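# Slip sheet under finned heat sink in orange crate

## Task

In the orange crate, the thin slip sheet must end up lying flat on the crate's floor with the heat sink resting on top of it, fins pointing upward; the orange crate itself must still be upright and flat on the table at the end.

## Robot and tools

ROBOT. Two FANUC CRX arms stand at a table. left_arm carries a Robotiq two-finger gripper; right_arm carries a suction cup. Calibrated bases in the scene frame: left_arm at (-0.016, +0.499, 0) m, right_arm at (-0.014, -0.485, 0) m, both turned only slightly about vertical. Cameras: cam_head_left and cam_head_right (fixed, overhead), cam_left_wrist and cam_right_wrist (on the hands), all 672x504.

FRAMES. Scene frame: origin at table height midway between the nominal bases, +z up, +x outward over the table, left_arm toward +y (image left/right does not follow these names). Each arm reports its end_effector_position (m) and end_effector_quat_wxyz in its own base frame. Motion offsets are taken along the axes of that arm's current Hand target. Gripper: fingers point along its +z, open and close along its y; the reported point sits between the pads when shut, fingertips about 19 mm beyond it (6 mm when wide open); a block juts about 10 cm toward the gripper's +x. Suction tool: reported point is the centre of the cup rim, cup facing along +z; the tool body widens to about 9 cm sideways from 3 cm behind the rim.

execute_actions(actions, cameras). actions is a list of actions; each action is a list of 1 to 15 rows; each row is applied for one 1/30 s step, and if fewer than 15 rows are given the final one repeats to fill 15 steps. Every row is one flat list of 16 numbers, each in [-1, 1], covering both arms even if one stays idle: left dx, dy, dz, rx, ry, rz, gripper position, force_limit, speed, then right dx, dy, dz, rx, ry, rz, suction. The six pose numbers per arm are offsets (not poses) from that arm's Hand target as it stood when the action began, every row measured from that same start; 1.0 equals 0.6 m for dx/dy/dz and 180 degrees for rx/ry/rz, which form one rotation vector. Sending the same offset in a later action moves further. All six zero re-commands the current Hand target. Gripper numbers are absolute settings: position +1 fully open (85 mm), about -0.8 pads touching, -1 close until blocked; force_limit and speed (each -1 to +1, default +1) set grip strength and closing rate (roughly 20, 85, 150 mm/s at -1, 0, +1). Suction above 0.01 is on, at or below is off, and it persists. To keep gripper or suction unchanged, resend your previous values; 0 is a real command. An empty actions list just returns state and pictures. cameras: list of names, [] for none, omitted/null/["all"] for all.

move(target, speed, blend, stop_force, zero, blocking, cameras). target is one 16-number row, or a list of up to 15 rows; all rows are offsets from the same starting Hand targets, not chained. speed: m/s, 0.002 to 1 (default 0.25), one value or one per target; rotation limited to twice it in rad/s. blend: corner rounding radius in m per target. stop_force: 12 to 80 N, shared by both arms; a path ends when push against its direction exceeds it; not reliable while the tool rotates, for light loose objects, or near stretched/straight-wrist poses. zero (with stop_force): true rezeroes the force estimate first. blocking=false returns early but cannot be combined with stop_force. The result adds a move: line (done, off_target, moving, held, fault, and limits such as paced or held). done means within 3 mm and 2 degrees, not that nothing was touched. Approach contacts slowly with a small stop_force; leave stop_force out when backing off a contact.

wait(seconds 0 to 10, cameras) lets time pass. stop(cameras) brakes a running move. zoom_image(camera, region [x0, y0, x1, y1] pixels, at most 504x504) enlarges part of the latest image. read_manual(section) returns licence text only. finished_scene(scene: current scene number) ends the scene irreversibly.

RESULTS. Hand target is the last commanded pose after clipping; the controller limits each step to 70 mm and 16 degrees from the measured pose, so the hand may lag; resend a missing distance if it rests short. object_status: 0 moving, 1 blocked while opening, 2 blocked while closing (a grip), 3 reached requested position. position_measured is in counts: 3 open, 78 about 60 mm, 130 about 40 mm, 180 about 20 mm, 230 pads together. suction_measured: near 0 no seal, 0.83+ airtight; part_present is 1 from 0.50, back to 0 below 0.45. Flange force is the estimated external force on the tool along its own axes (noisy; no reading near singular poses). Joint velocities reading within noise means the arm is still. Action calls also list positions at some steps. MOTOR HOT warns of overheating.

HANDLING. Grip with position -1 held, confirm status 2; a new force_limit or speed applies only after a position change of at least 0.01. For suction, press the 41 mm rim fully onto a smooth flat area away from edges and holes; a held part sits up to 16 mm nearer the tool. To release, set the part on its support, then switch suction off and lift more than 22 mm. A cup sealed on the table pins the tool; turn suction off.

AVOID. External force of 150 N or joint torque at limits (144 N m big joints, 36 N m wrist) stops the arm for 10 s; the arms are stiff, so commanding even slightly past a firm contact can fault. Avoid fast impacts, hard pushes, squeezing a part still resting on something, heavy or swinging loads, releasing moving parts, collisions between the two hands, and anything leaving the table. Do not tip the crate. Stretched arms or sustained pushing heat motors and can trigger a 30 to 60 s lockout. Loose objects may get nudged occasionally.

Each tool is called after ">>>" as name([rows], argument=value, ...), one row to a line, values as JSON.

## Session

>>> execute_actions(actions=[])

>>> zoom_image(camera="cam_head_left", region=[150, 230, 550, 370])

>>> zoom_image(camera="cam_head_right", region=[150, 230, 550, 370])

Scene clock: 0.00 s.
left_arm: end_effector_position=(+0.3088, -0.9240, +0.2491) position_measured=3 object_status=3 end_effector_quat_wxyz=(+0.677, +0.439, -0.510, +0.297) | right_arm: end_effector_position=(+0.4048, -0.4621, +0.3372) suction_measured=0.00 part_present=0 end_effector_quat_wxyz=(+0.208, +0.707, +0.653, +0.176)
Joint positions: left_arm=[-1.04 1.085 0.459 2.023 -1.164 1.12] | right_arm=[-0.813 0.153 0.255 -0.359 -1.25 -0.797]
Joint velocities: within noise
Flange force (N): no reading
Hand target: left_arm +0.3088, -0.9240, +0.2491; +0.677, +0.439, -0.510, +0.297 | right_arm +0.4048, -0.4621, +0.3372; +0.208, +0.707, +0.653, +0.176
camera_calibration:
cam_left_wrist: T_world_to_cam=[[-0.869482, 0.409013, 0.276965, 0.594529], [-0.161981, 0.293609, -0.942102, 0.58392], [-0.466651, -0.864004, -0.189036, -0.482838], [0, 0, 0, 1]] pos_world=[0.386199, -0.831788, 0.294175]
cam_right_wrist: T_world_to_cam=[[-0.842771, 0.0209076, -0.537866, 0.537588], [-0.195359, 0.919229, 0.341836, 0.415709], [0.50157, 0.393167, -0.770615, 0.315364], [0, 0, 0, 1]] pos_world=[0.376099, -0.517363, 0.390071]

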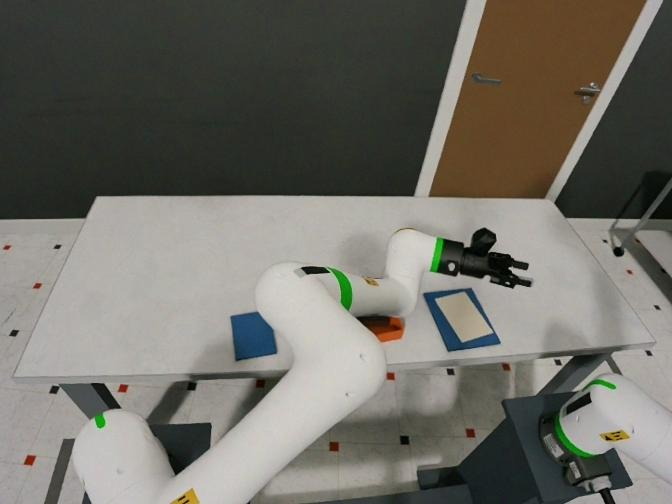

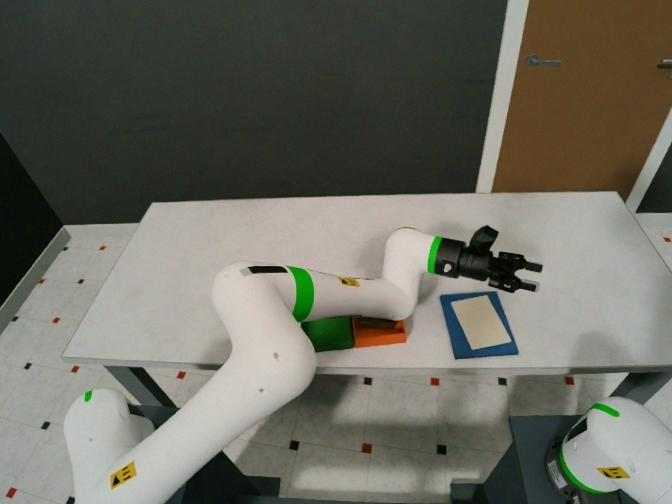

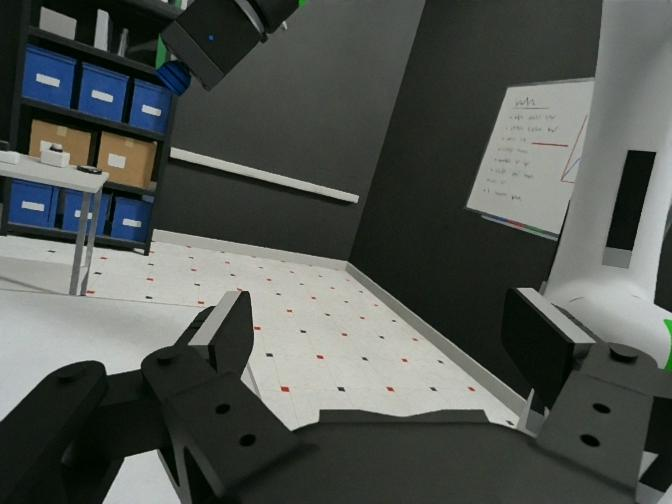

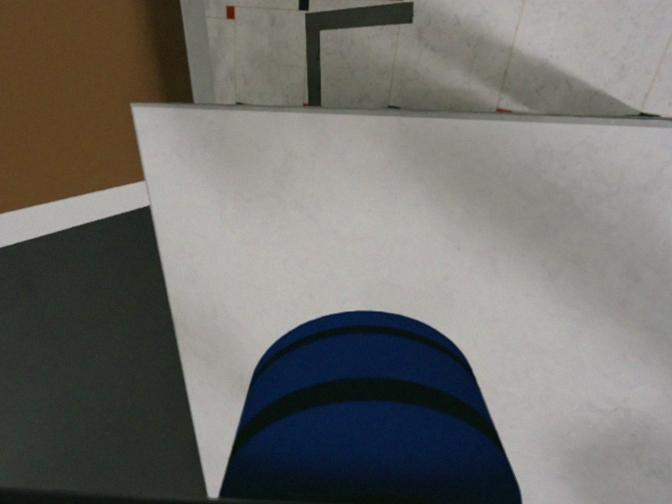

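Scaled by 1.260 from the camera's 672x504 image, which has a finer 960x720 frame.

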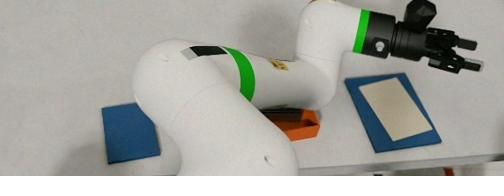

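Scaled by 1.260 from the camera's 672x504 image, which has a finer 960x720 frame.

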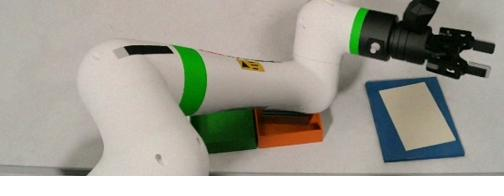

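>>> move([
  [0.1674,0.1014,-0.2373,0,0,0,1,1,1,0.40,0.1,0.0023,0.05,0.06,-0.2,0],
  [0.1723,0.2292,-0.6837,0.1926,-0.4938,-0.036,1,1,1,0.9855,0.1428,0.0367,0.1271,0.1502,-0.5107,0],
], speed=0.4, blend=[0.04,0])

>>> zoom_image(camera="cam_left_wrist", region=[200, 0, 560, 270])

>>> zoom_image(camera="cam_right_wrist", region=[200, 120, 450, 350])

Scene clock: 4.20 s.
left_arm: end_effector_position=(+0.4001, -0.5003, +0.3492) position_measured=3 object_status=3 end_effector_quat_wxyz=(+0.000, +0.707, -0.708, +0.000) | right_arm: end_effector_position=(+0.5402, +0.1201, +0.3498) suction_measured=0.00 part_present=0 end_effector_quat_wxyz=(+0.000, +0.000, +1.000, +0.000)
Joint positions: left_arm=[-0.691 0.558 0.861 0.001 -1.875 2.261] | right_arm=[0.456 0.28 0.433 0 -1.725 -0.456]
Joint velocities: within noise
Flange force (N): left_arm=[-18.4 12.8 9.3] | right_arm=[-2.6 1.3 -2.5]
Hand target: left_arm +0.4001, -0.5003, +0.3492; +0.000, +0.707, -0.708, +0.000 | right_arm +0.5402, +0.1201, +0.3498; +0.000, +0.000, +1.000, +0.000
Off the commanded pose: left_arm 0.000 m, 0 deg | right_arm 0.000 m, 0 deg.
move: done
camera_calibration:
cam_left_wrist: T_world_to_cam=[[-0.999253, 0.0199645, -0.0331015, 0.438489], [0.00984952, 0.959542, 0.281395, 0.405768], [0.0373801, 0.280859, -0.959021, 0.584671], [0, 0, 0, 1]] pos_world=[0.41231, -0.562315, 0.461046]
cam_right_wrist: T_world_to_cam=[[0.0394236, -0.999039, -0.0191581, 0.110694], [-0.890541, -0.043825, 0.452788, 0.354982], [-0.453192, -0.000789427, -0.891413, 0.633664], [0, 0, 0, 1]] pos_world=[0.598934, 0.126644, 0.406246]

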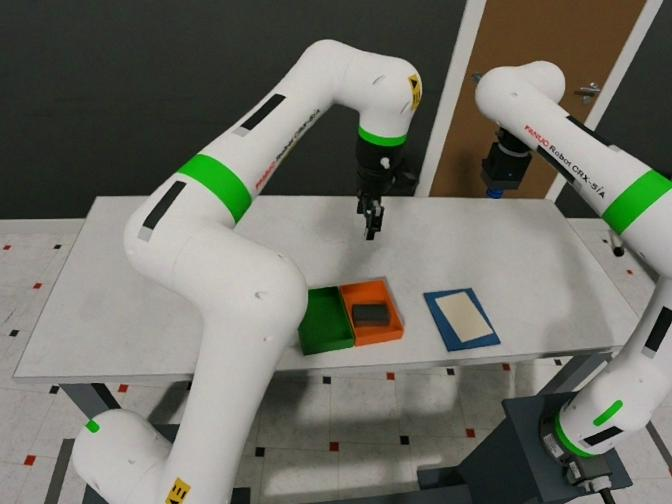

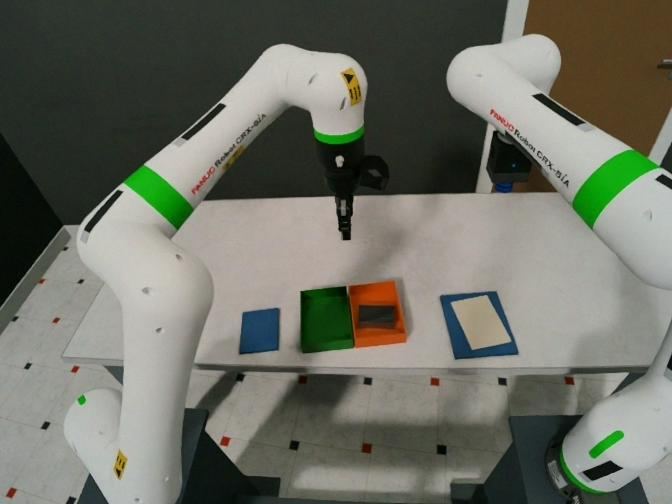

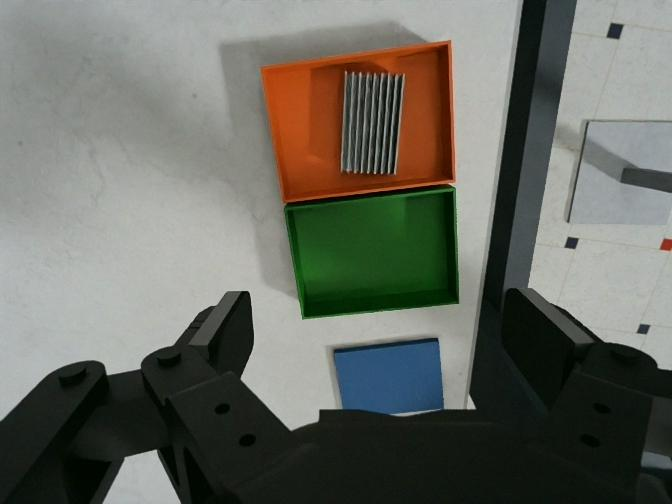

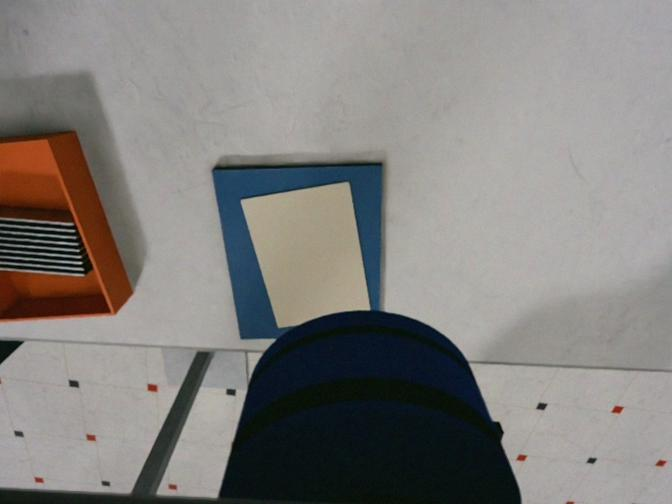

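Scaled by 1.400 from the camera's 672x504 image, which has a finer 960x720 frame.

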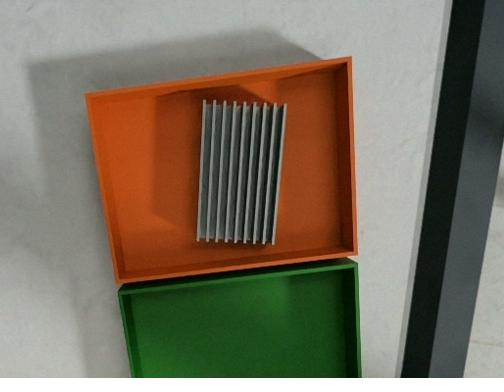

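Scaled by 2.016 from the camera's 672x504 image, which has a finer 960x720 frame.

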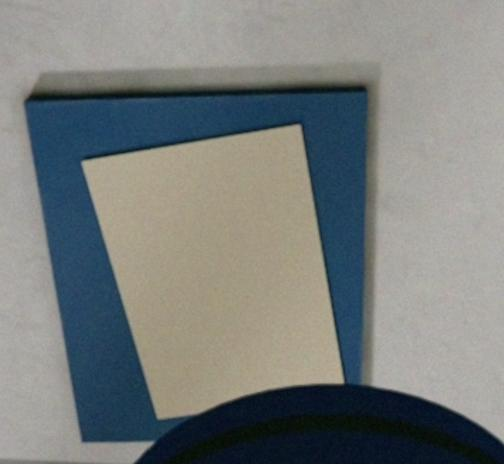

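>>> move(target=[0.1192,0.0292,0.382,0,0,0.02,1,-0.8,-1,0.252,0.0567,0.383,0,0,-0.0678,0], speed=0.3)

>>> zoom_image(camera="cam_left_wrist", region=[150, 50, 550, 450])

Scene clock: 6.47 s.
left_arm: end_effector_position=(+0.3824, -0.5719, +0.1201) position_measured=3 object_status=3 end_effector_quat_wxyz=(+0.000, +0.684, -0.729, +0.000) | right_arm: end_effector_position=(+0.3888, +0.1542, +0.1202) suction_measured=0.00 part_present=0 end_effector_quat_wxyz=(+0.000, -0.106, +0.994, +0.000)
Joint positions: left_arm=[-0.791 0.663 0.485 0.001 -1.393 2.298] | right_arm=[0.693 0.017 -0.414 -0.001 -1.14 -0.48]
Joint velocities: within noise
Flange force (N): left_arm=[-14.9 9.1 -0.8] | right_arm=[-2.3 1.0 -0.9]
Hand target: left_arm +0.3824, -0.5719, +0.1200; +0.000, +0.684, -0.729, +0.000 | right_arm +0.3888, +0.1542, +0.1201; +0.000, -0.106, +0.994, +0.000
Off the commanded pose: left_arm 0.000 m, 0 deg | right_arm 0.000 m, 0 deg.
move: done
camera_calibration:
cam_left_wrist: T_world_to_cam=[[-0.996034, 0.0825916, -0.0331039, 0.449167], [0.0700088, 0.957051, 0.281339, 0.514702], [0.0549183, 0.277905, -0.959037, 0.377339], [0, 0, 0, 1]] pos_world=[0.390629, -0.634558, 0.231946]
cam_right_wrist: T_world_to_cam=[[0.249701, -0.968129, -0.019363, 0.0598285], [-0.861179, -0.231171, 0.452694, 0.34318], [-0.442742, -0.0963632, -0.891456, 0.371014], [0, 0, 0, 1]] pos_world=[0.444864, 0.173007, 0.176546]

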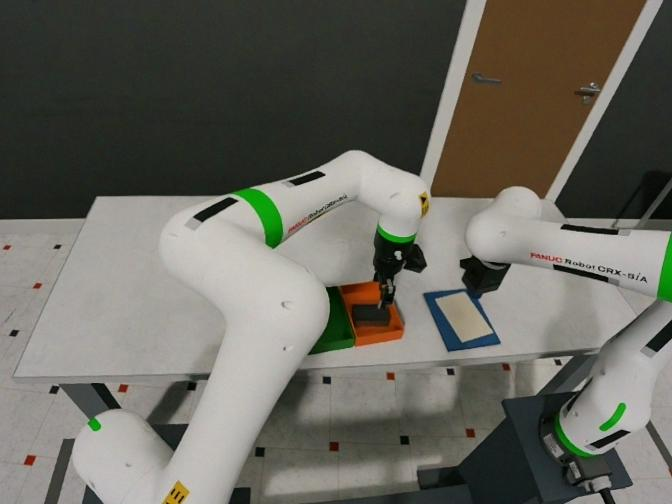

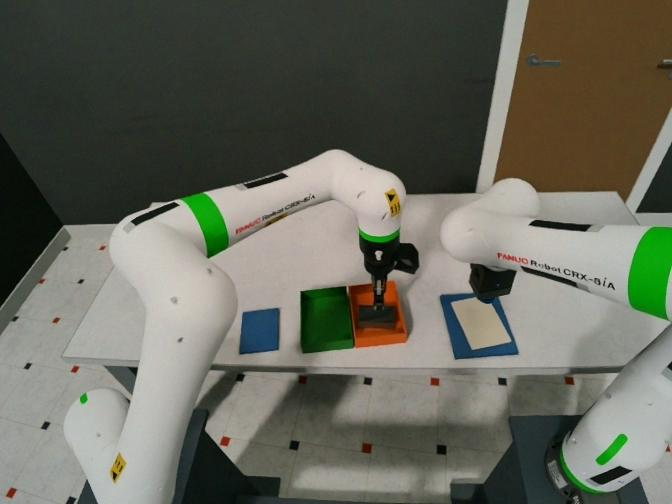

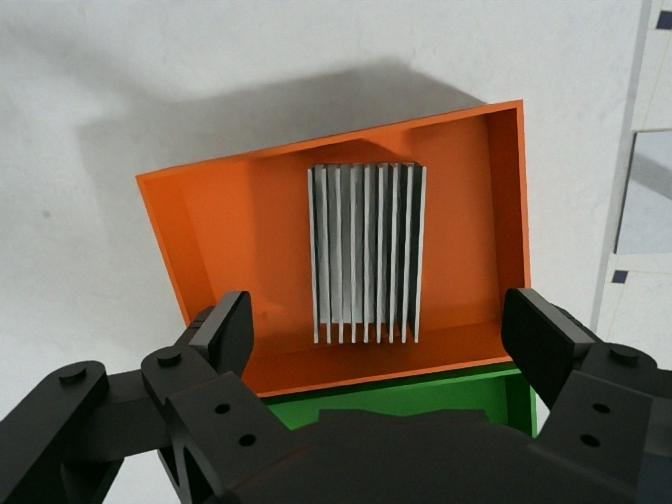

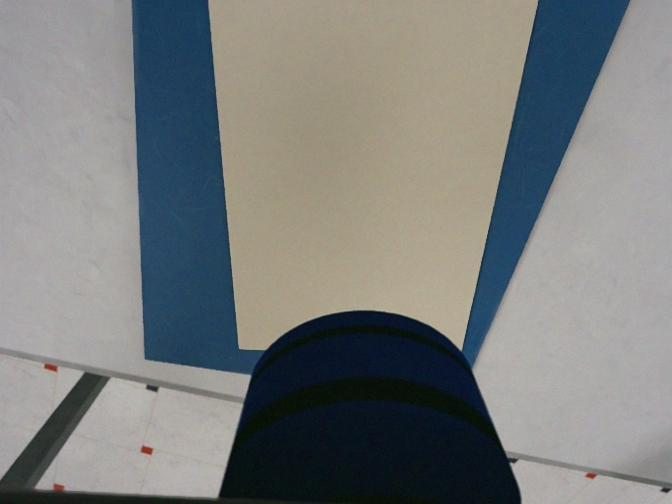

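Scaled by 1.260 from the camera's 672x504 image, which has a finer 960x720 frame.

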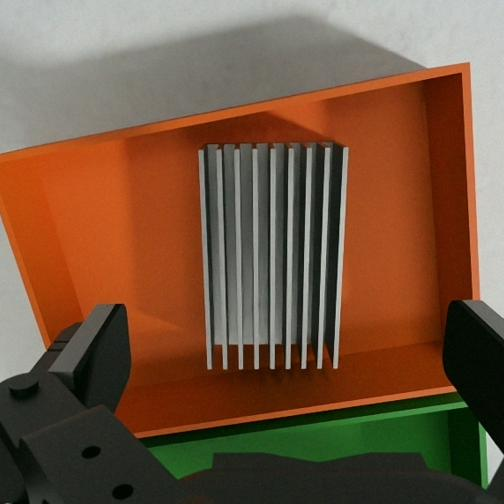

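>>> move(target=[0,0.002,0.1602,0,0,0,1,-0.8,-1,-0.0017,-0.006,0.14,0,0,0,0], speed=0.1, stop_force=15, cameras=["cam_left_wrist"])

Scene clock: 8.57 s.
left_arm: end_effector_position=(+0.3811, -0.5719, +0.0239) position_measured=3 object_status=3 end_effector_quat_wxyz=(+0.000, +0.684, -0.729, +0.000) | right_arm: end_effector_position=(+0.3905, +0.1509, +0.0361) suction_measured=0.00 part_present=0 end_effector_quat_wxyz=(+0.000, -0.106, +0.994, +0.000)
Joint positions: left_arm=[-0.792 0.73 0.363 0.001 -1.204 2.299] | right_arm=[0.684 0.136 -0.513 -0.001 -0.922 -0.471]
Joint velocities: within noise
Flange force (N): left_arm=[-13.5 8.3 -3.9] | right_arm=[-2.4 1.3 -0.9]
Hand target: left_arm +0.3811, -0.5719, +0.0239; +0.000, +0.684, -0.729, +0.000 | right_arm +0.3905, +0.1509, +0.0361; +0.000, -0.106, +0.994, +0.000
Off the commanded pose: left_arm 0.000 m, 0 deg | right_arm 0.000 m, 0 deg.
move: done
camera_calibration:
cam_left_wrist: T_world_to_cam=[[-0.996021, 0.0827166, -0.0331605, 0.44477], [0.0701073, 0.957015, 0.281439, 0.541782], [0.0550147, 0.277994, -0.959006, 0.285166], [0, 0, 0, 1]] pos_world=[0.389329, -0.634558, 0.135746]
Images, in order (width x height): cam_left_wrist 672x504.

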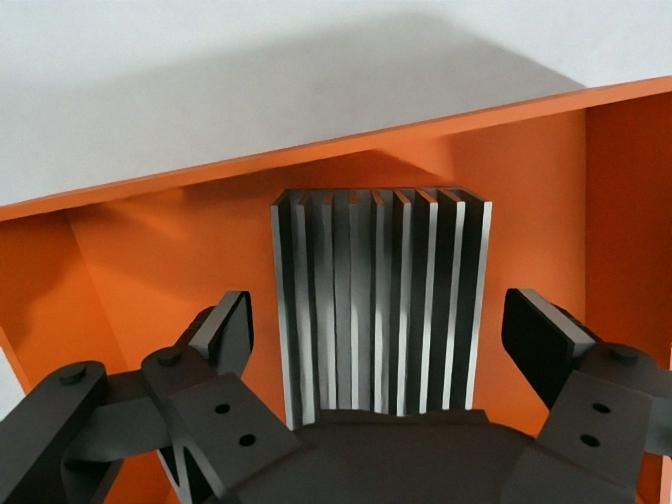

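Centered. Grip and pick the sheet at once.

>>> move(target=[0,0,0,0,0,0,-1,-0.8,-1,0,0,0.0583,0,0,0,1], speed=0.018, stop_force=12, cameras=["cam_left_wrist"])

Scene clock: 12.03 s.
left_arm: end_effector_position=(+0.3811, -0.5719, +0.0239) position_measured=78 object_status=2 end_effector_quat_wxyz=(+0.000, +0.684, -0.729, +0.000) | right_arm: end_effector_position=(+0.3905, +0.1508, +0.0012) suction_measured=0.95 part_present=1 end_effector_quat_wxyz=(+0.000, -0.106, +0.994, +0.000)
Joint positions: left_arm=[-0.792 0.73 0.363 0.001 -1.204 2.299] | right_arm=[0.684 0.2 -0.543 -0.001 -0.829 -0.471]
Joint velocities: within noise
Flange force (N): left_arm=[-13.6 8.0 -7.2] | right_arm=[-1.6 0.9 -1.0]
Hand target: left_arm +0.3811, -0.5719, +0.0239; +0.000, +0.684, -0.729, +0.000 | right_arm +0.3905, +0.1509, +0.0012; +0.000, -0.106, +0.994, +0.000
Off the commanded pose: left_arm 0.000 m, 0 deg | right_arm 0.000 m, 0 deg.
move: done
camera_calibration:
cam_left_wrist: T_world_to_cam=[[-0.996021, 0.082716, -0.033169, 0.44477], [0.0701096, 0.957041, 0.281348, 0.541811], [0.0550161, 0.277903, -0.959033, 0.285111], [0, 0, 0, 1]] pos_world=[0.389329, -0.634558, 0.135746]
Images, in order (width x height): cam_left_wrist 672x504.

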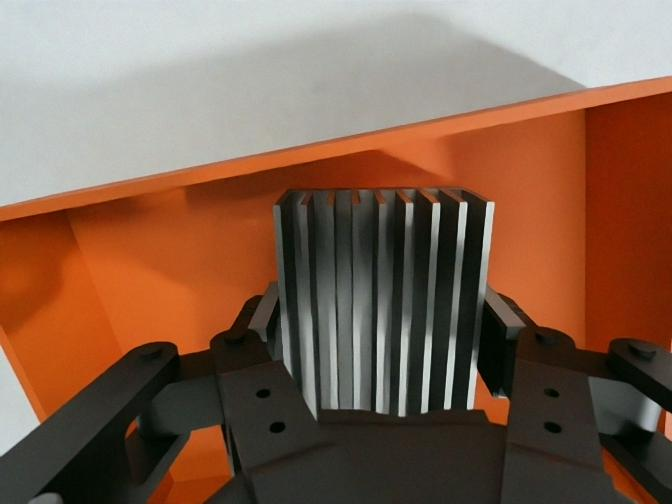

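>>> move([
  [0,0,-0.033,0,0,0,-1,-0.8,-1,0,0,-0.04,0,0,0,1],
  [0,0,-0.2,0,0,0,-1,-0.8,-1,0,0,-0.2,0,0,0,1],
  [-0.599,0.0378,-0.283,0,0,-0.0528,-1,-0.8,-1,-0.04,0.13,-0.2,0,0,0.01,1],
  [-0.599,0.0378,-0.283,0,0,-0.0528,-1,-0.8,-1,-0.1338,0.4562,-0.2,0,0,0.0278,1],
  [-0.599,0.0378,-0.283,0,0,-0.0528,-1,-0.8,-1,-0.1338,0.4562,-0.1,0,0,0.0278,1],
], speed=[0.06,0.2,0.3,0.3,0.15], blend=[0.01,0.04,0.03,0.03,0])

>>> zoom_image(camera="cam_head_left", region=[330, 265, 420, 355])

>>> zoom_image(camera="cam_head_right", region=[335, 265, 425, 355])

Scene clock: 17.87 s.
left_arm: end_effector_position=(+0.3816, -0.2117, +0.1935) position_measured=78 object_status=2 end_effector_quat_wxyz=(+0.000, +0.742, -0.670, +0.000) | right_arm: end_effector_position=(+0.4112, +0.4354, +0.0612) suction_measured=0.95 part_present=1 end_effector_quat_wxyz=(+0.000, -0.063, +0.998, +0.000)
Joint positions: left_arm=[-0.204 -0.01 -0.219 0.001 -1.362 1.876] | right_arm=[1.032 0.504 0.052 -0.001 -1.119 -0.907]
Joint velocities: within noise
Flange force (N): left_arm=[-8.6 7.7 1.7] | right_arm=[-0.5 1.8 -1.2]
Hand target: left_arm +0.3816, -0.2117, +0.1935; +0.000, +0.742, -0.670, +0.000 | right_arm +0.4112, +0.4353, +0.0611; +0.000, -0.063, +0.998, +0.000
Off the commanded pose: left_arm 0.000 m, 0 deg | right_arm 0.000 m, 0 deg.
move: done
camera_calibration:
cam_left_wrist: T_world_to_cam=[[-0.996007, -0.0829463, -0.0330194, 0.386031], [-0.088899, 0.955459, 0.281418, 0.209689], [0.00820614, 0.283229, -0.959017, 0.366635], [0, 0, 0, 1]] pos_world=[0.400122, -0.272171, 0.305345]
cam_right_wrist: T_world_to_cam=[[0.164243, -0.986229, -0.0194049, 0.368389], [-0.877999, -0.155128, 0.452828, 0.427897], [-0.449602, -0.0573363, -0.891387, 0.341222], [0, 0, 0, 1]] pos_world=[0.468602, 0.44926, 0.117546]

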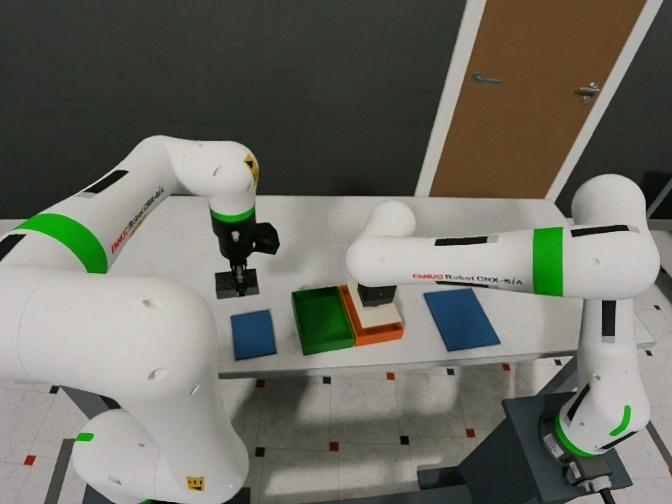

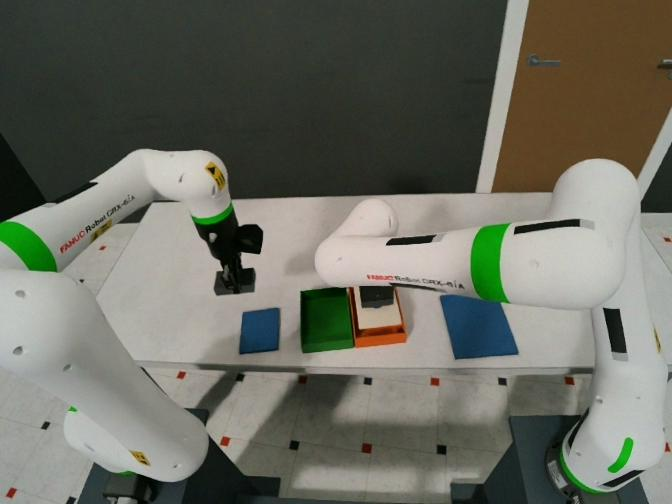

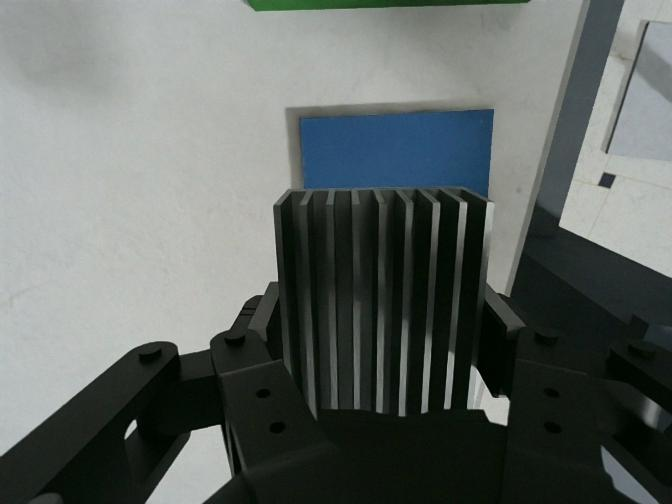

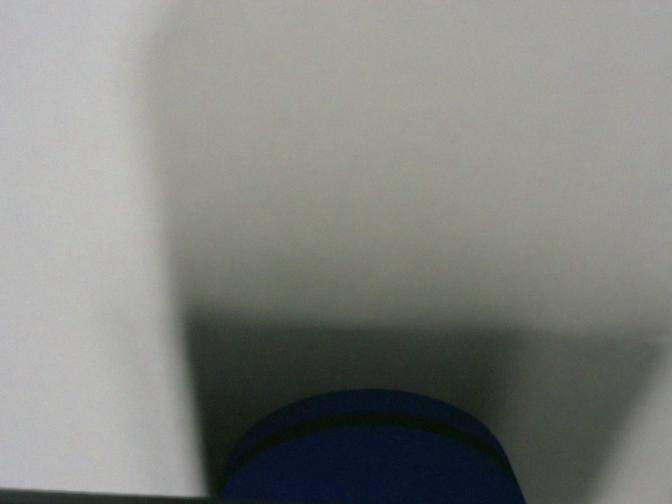

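Scaled by 5.600 from the camera's 672x504 image, which has a finer 960x720 frame.

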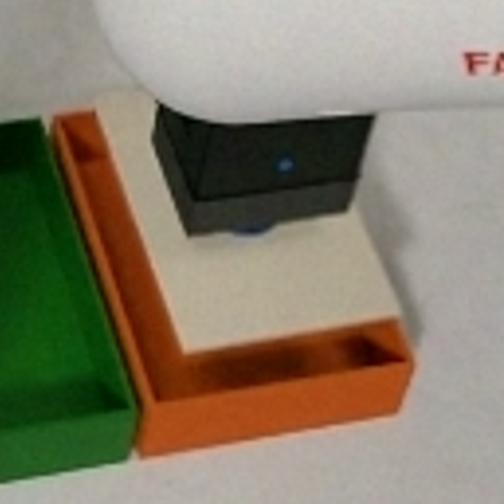

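Scaled by 5.600 from the camera's 672x504 image, which has a finer 960x720 frame.

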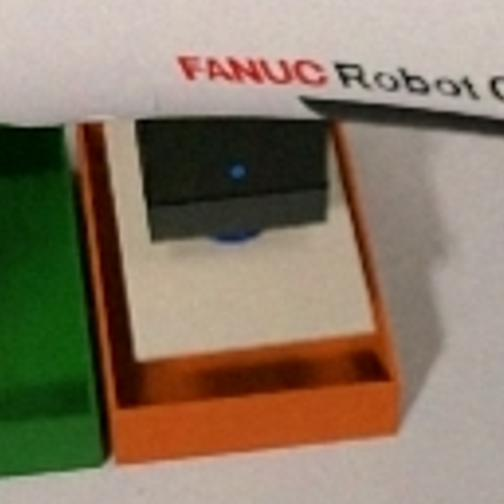

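>>> move(target=[0,0,0,0,0,0,-1,-0.8,-1,-0.0117,0.0017,0.035,0,0,0.0056,1], speed=0.1, cameras=["cam_head_left","cam_head_right"])

>>> zoom_image(camera="cam_head_left", region=[330, 265, 420, 355])

>>> zoom_image(camera="cam_head_right", region=[335, 265, 425, 355])

Scene clock: 19.37 s.
left_arm: end_effector_position=(+0.3816, -0.2117, +0.1935) position_measured=78 object_status=2 end_effector_quat_wxyz=(+0.000, +0.742, -0.670, +0.000) | right_arm: end_effector_position=(+0.4180, +0.4372, +0.0402) suction_measured=0.95 part_present=1 end_effector_quat_wxyz=(+0.000, -0.054, +0.999, +0.000)
Joint positions: left_arm=[-0.204 -0.01 -0.219 0.001 -1.362 1.876] | right_arm=[1.024 0.541 0.054 -0.001 -1.084 -0.916]
Joint velocities: within noise
Flange force (N): left_arm=[-8.1 6.9 1.5] | right_arm=[-1.8 2.0 0.2]
Hand target: left_arm +0.3816, -0.2117, +0.1935; +0.000, +0.742, -0.670, +0.000 | right_arm +0.4180, +0.4372, +0.0401; +0.000, -0.054, +0.999, +0.000
Off the commanded pose: left_arm 0.000 m, 0 deg | right_arm 0.000 m, 0 deg.
move: done
Images, in order (width x height): cam_head_left 672x504, cam_head_right 672x504.

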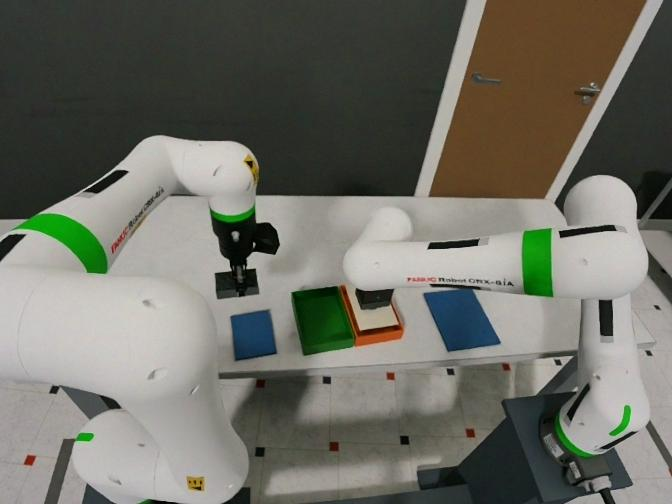

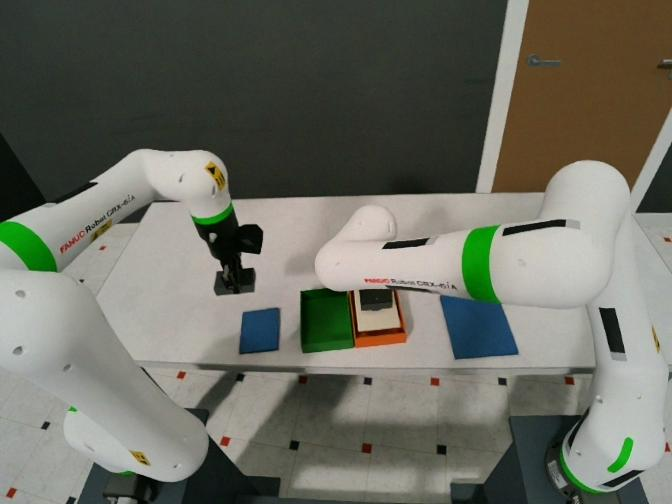

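Scaled by 5.600 from the camera's 672x504 image, which has a finer 960x720 frame.

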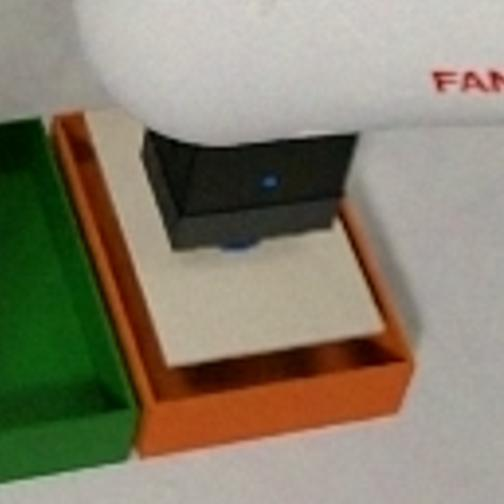

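Scaled by 5.600 from the camera's 672x504 image, which has a finer 960x720 frame.

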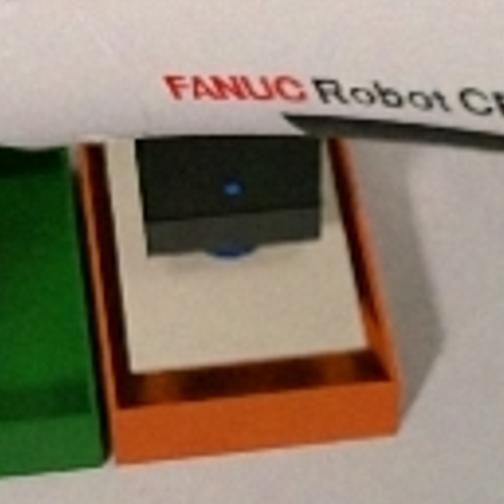

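>>> move(target=[0,0,0,0,0,0,-1,-0.8,-1,-0.0025,-0.0025,0.072,0,0,0.0015,1], speed=0.04, stop_force=14, cameras=["cam_head_left","cam_head_right"])

>>> zoom_image(camera="cam_head_left", region=[330, 265, 420, 355])

>>> zoom_image(camera="cam_head_right", region=[335, 265, 425, 355])

Scene clock: 21.57 s.
left_arm: end_effector_position=(+0.3816, -0.2117, +0.1935) position_measured=78 object_status=2 end_effector_quat_wxyz=(+0.000, +0.742, -0.670, +0.000) | right_arm: end_effector_position=(+0.4196, +0.4359, -0.0031) suction_measured=0.95 part_present=1 end_effector_quat_wxyz=(+0.000, -0.051, +0.999, +0.000)
Joint positions: left_arm=[-0.204 -0.01 -0.219 0.001 -1.362 1.876] | right_arm=[1.021 0.594 0.023 -0.001 -0.999 -0.917]
Joint velocities: within noise
Flange force (N): left_arm=[-10.1 8.1 1.9] | right_arm=[-2.1 2.3 -0.3]
Hand target: left_arm +0.3816, -0.2117, +0.1935; +0.000, +0.742, -0.670, +0.000 | right_arm +0.4196, +0.4359, -0.0031; +0.000, -0.051, +0.999, +0.000
Off the commanded pose: left_arm 0.000 m, 0 deg | right_arm 0.000 m, 0 deg.
move: done
Images, in order (width x height): cam_head_left 672x504, cam_head_right 672x504.

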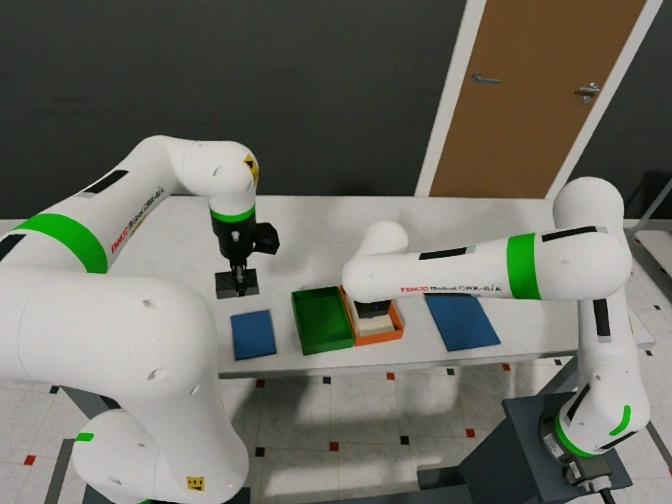

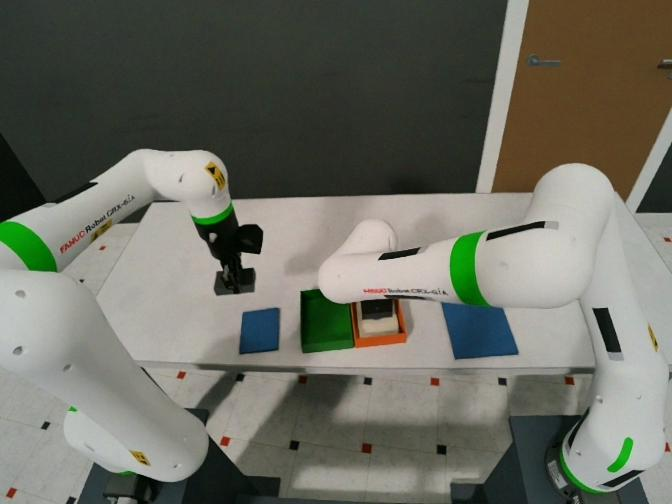

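Scaled by 5.600 from the camera's 672x504 image, which has a finer 960x720 frame.

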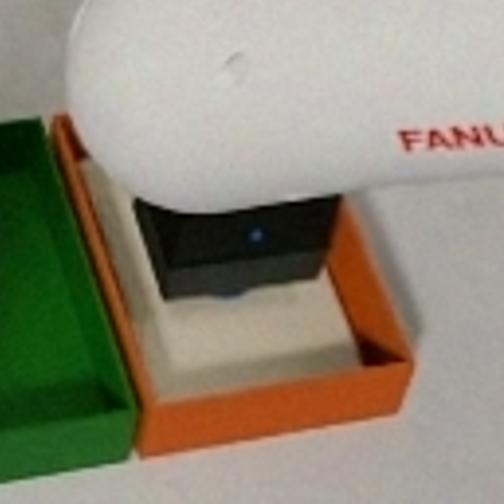

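Scaled by 5.600 from the camera's 672x504 image, which has a finer 960x720 frame.

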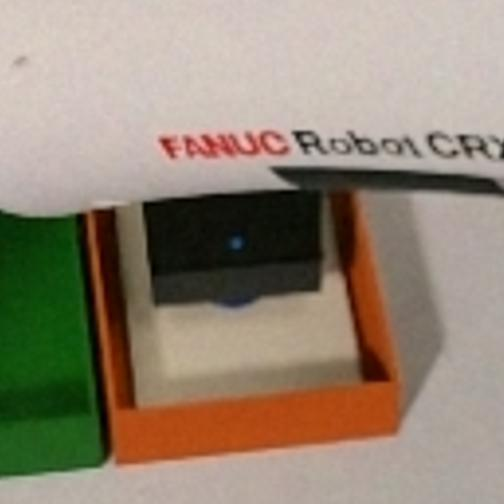

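Fits; final lowering and release.

>>> move(target=[0,0,0,0,0,0,-1,-0.8,-1,0,0,0.017,0,0,0,1], speed=0.01, stop_force=12, cameras=[])

>>> move(target=[0,0,0,0,0,0,-1,-0.8,-1,0,0,-0.002,0,0,0,0], speed=0.02, cameras=[])

>>> move([
  [0,0,0,0,0,0,-1,-0.8,-1,0,0,-0.055,0,0,0,0],
  [0,0,0,0,0,0,-1,-0.8,-1,0,0,-0.25,0,0,0,0],
  [0,0,0,0,0,0,-1,-0.8,-1,0.0,-0.6,-0.35,0,0,0,0],
], speed=[0.05,0.25,0.35], blend=[0.01,0.05,0], cameras=["cam_head_left","cam_head_right"])

>>> zoom_image(camera="cam_head_left", region=[330, 265, 420, 355])

>>> zoom_image(camera="cam_head_right", region=[335, 265, 425, 355])

Scene clock: 23.00 s.
left_arm: end_effector_position=(+0.3816, -0.2117, +0.1935) position_measured=78 object_status=2 end_effector_quat_wxyz=(+0.000, +0.742, -0.670, +0.000) | right_arm: end_effector_position=(+0.4197, +0.4360, -0.0092) suction_measured=0.95 part_present=1 end_effector_quat_wxyz=(+0.000, -0.051, +0.999, +0.000)
Joint positions: left_arm=[-0.204 -0.01 -0.219 0.001 -1.362 1.876] | right_arm=[1.021 0.602 0.019 -0.001 -0.987 -0.917]
Joint velocities: within noise
Flange force (N): left_arm=[-8.7 7.6 1.6] | right_arm=[2.0 -0.2 -22.6]
Hand target: left_arm +0.3816, -0.2117, +0.1935; +0.000, +0.742, -0.670, +0.000 | right_arm +0.4197, +0.4360, -0.0092; +0.000, -0.051, +0.999, +0.000 (not the last commanded pose)
Off the commanded pose: left_arm 0.000 m, 0 deg | right_arm 0.004 m, 0 deg.
move: contact (right_arm)
No camera images: "cameras" was empty.

Scene clock: 23.70 s.
left_arm: end_effector_position=(+0.3816, -0.2117, +0.1935) position_measured=78 object_status=2 end_effector_quat_wxyz=(+0.000, +0.742, -0.670, +0.000) | right_arm: end_effector_position=(+0.4197, +0.4360, -0.0080) suction_measured=0.00 part_present=0 end_effector_quat_wxyz=(+0.000, -0.051, +0.999, +0.000)
Joint positions: left_arm=[-0.204 -0.01 -0.219 0.001 -1.362 1.876] | right_arm=[1.021 0.601 0.02 -0.001 -0.99 -0.917]
Joint velocities: within noise
Flange force (N): left_arm=[-9.7 8.7 2.4] | right_arm=[-1.4 2.2 -17.5]
Hand target: left_arm +0.3816, -0.2117, +0.1935; +0.000, +0.742, -0.670, +0.000 | right_arm +0.4197, +0.4360, -0.0080; +0.000, -0.051, +0.999, +0.000
Off the commanded pose: left_arm 0.000 m, 0 deg | right_arm 0.000 m, 0 deg.
move: done
No camera images: "cameras" was empty.

Scene clock: 26.30 s.
left_arm: end_effector_position=(+0.3816, -0.2117, +0.1935) position_measured=78 object_status=2 end_effector_quat_wxyz=(+0.000, +0.742, -0.670, +0.000) | right_arm: end_effector_position=(+0.4568, +0.0779, +0.2019) suction_measured=0.00 part_present=0 end_effector_quat_wxyz=(+0.000, -0.052, +0.999, +0.000)
Joint positions: left_arm=[-0.204 -0.01 -0.219 0.001 -1.362 1.876] | right_arm=[0.453 0.064 -0.164 -0.001 -1.343 -0.35]
Joint velocities: within noise
Flange force (N): left_arm=[-8.8 7.0 1.1] | right_arm=[-2.1 -0.7 -1.5]
Hand target: left_arm +0.3816, -0.2117, +0.1935; +0.000, +0.742, -0.670, +0.000 | right_arm +0.4568, +0.0778, +0.2019; +0.000, -0.051, +0.999, +0.000
Off the commanded pose: left_arm 0.000 m, 0 deg | right_arm 0.000 m, 0 deg.
move: done
Images, in order (width x height): cam_head_left 672x504, cam_head_right 672x504.

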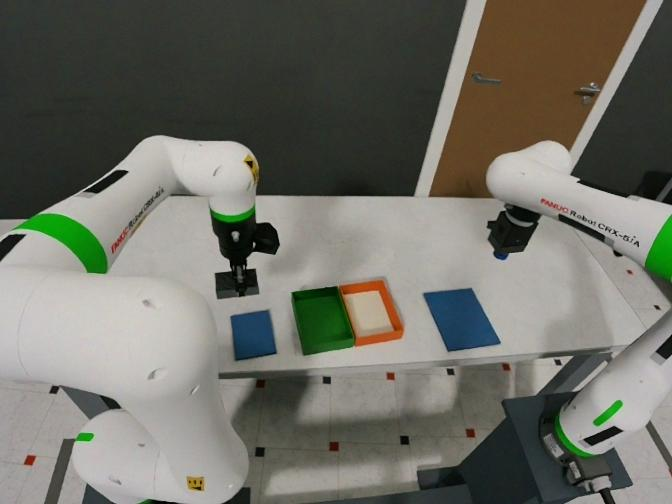

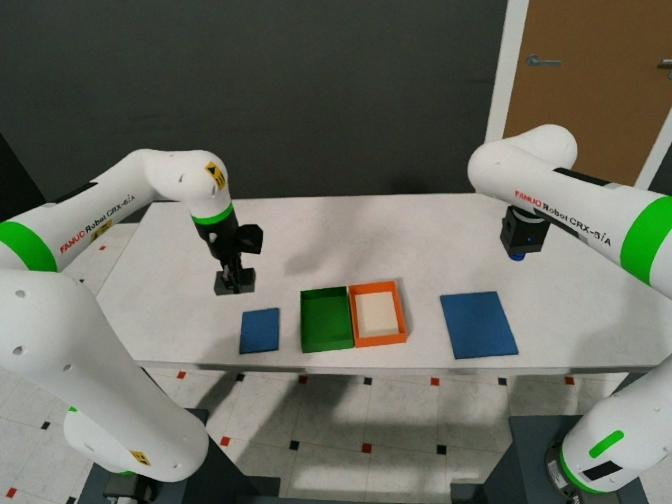

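Scaled by 5.600 from the camera's 672x504 image, which has a finer 960x720 frame.

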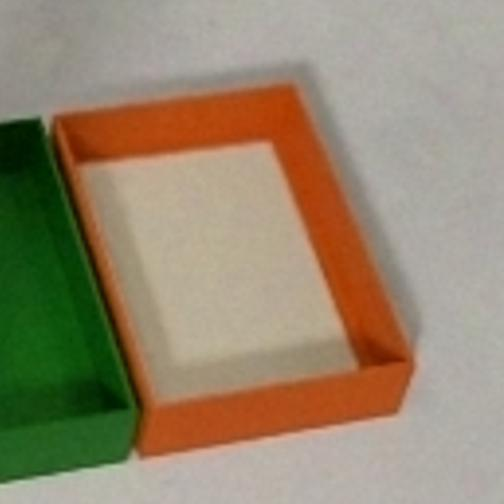

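Scaled by 5.600 from the camera's 672x504 image, which has a finer 960x720 frame.

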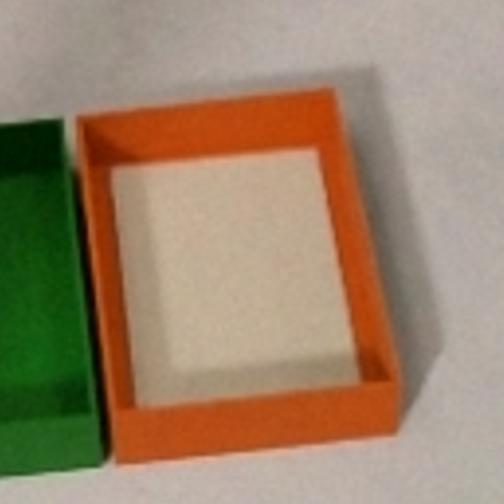

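>>> move([
  [0.5947,0.0358,0,0,0,0,-1,-0.8,-1,0,0,0,0,0,0,0],
  [0.5947,0.0358,0.264,0,0,0,-1,-0.8,-1,0,0,0,0,0,0,0],
], speed=[0.3,0.15], blend=[0.04,0])

>>> zoom_image(camera="cam_head_left", region=[330, 265, 420, 355])

>>> zoom_image(camera="cam_head_right", region=[335, 265, 425, 355])

Scene clock: 29.23 s.
left_arm: end_effector_position=(+0.3964, -0.5689, +0.0353) position_measured=78 object_status=2 end_effector_quat_wxyz=(+0.000, +0.742, -0.670, +0.000) | right_arm: end_effector_position=(+0.4568, +0.0778, +0.2019) suction_measured=0.00 part_present=0 end_effector_quat_wxyz=(+0.000, -0.051, +0.999, +0.000)
Joint positions: left_arm=[-0.773 0.735 0.4 0.001 -1.235 2.446] | right_arm=[0.453 0.064 -0.164 -0.001 -1.343 -0.35]
Joint velocities: within noise
Flange force (N): left_arm=[-16.2 7.1 -1.7] | right_arm=[-1.2 1.5 -1.6]
Hand target: left_arm +0.3964, -0.5689, +0.0353; +0.000, +0.742, -0.670, +0.000 | right_arm +0.4568, +0.0778, +0.2019; +0.000, -0.051, +0.999, +0.000
Off the commanded pose: left_arm 0.000 m, 0 deg | right_arm 0.000 m, 0 deg.
move: done
camera_calibration:
cam_left_wrist: T_world_to_cam=[[-0.995998, -0.0830786, -0.0329567, 0.365724], [-0.0890082, 0.955447, 0.281423, 0.596843], [0.00810809, 0.283231, -0.959018, 0.316009], [0, 0, 0, 1]] pos_world=[0.414822, -0.629371, 0.147145]
cam_right_wrist: T_world_to_cam=[[0.142231, -0.989643, -0.019428, 0.0213108], [-0.881337, -0.135551, 0.452626, 0.348867], [-0.450572, -0.047255, -0.891489, 0.466454], [0, 0, 0, 1]] pos_world=[0.514609, 0.0904217, 0.258346]

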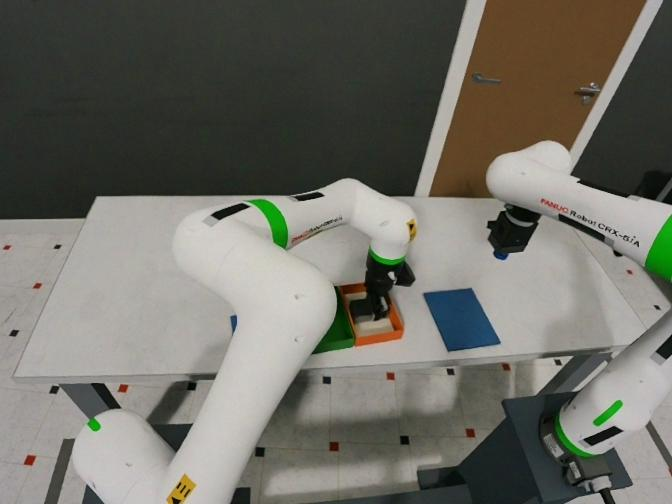

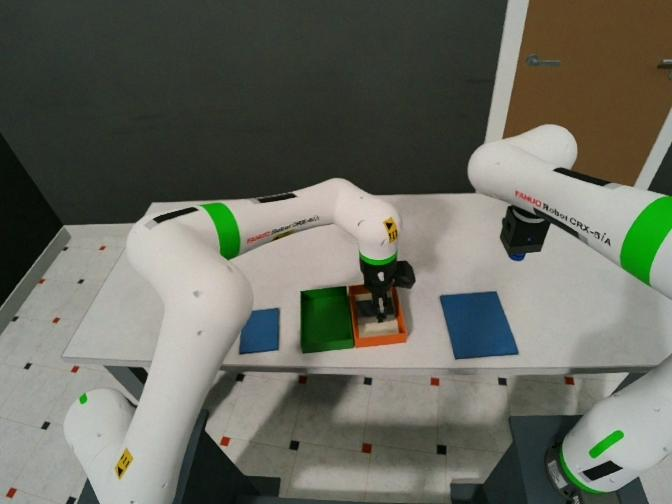

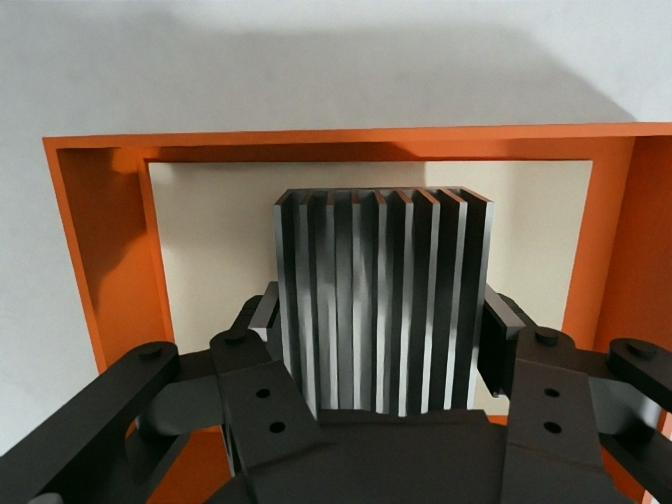

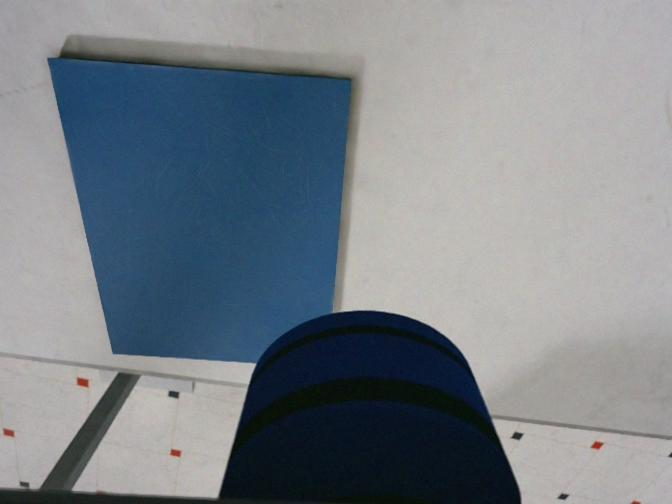

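Scaled by 5.600 from the camera's 672x504 image, which has a finer 960x720 frame.

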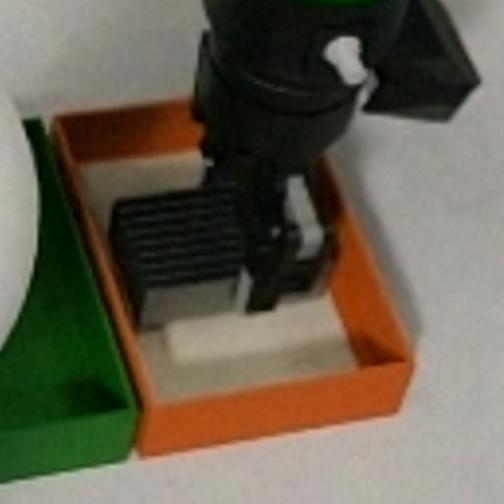

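Scaled by 5.600 from the camera's 672x504 image, which has a finer 960x720 frame.

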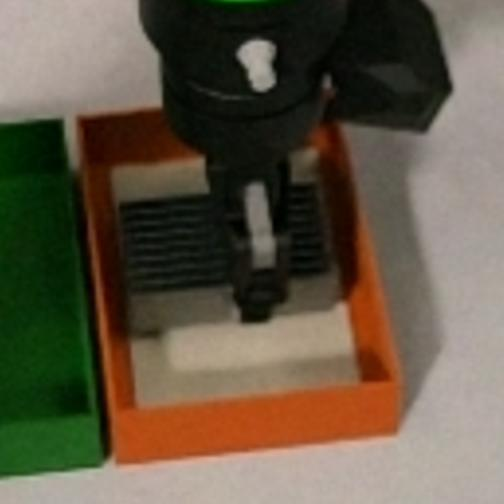

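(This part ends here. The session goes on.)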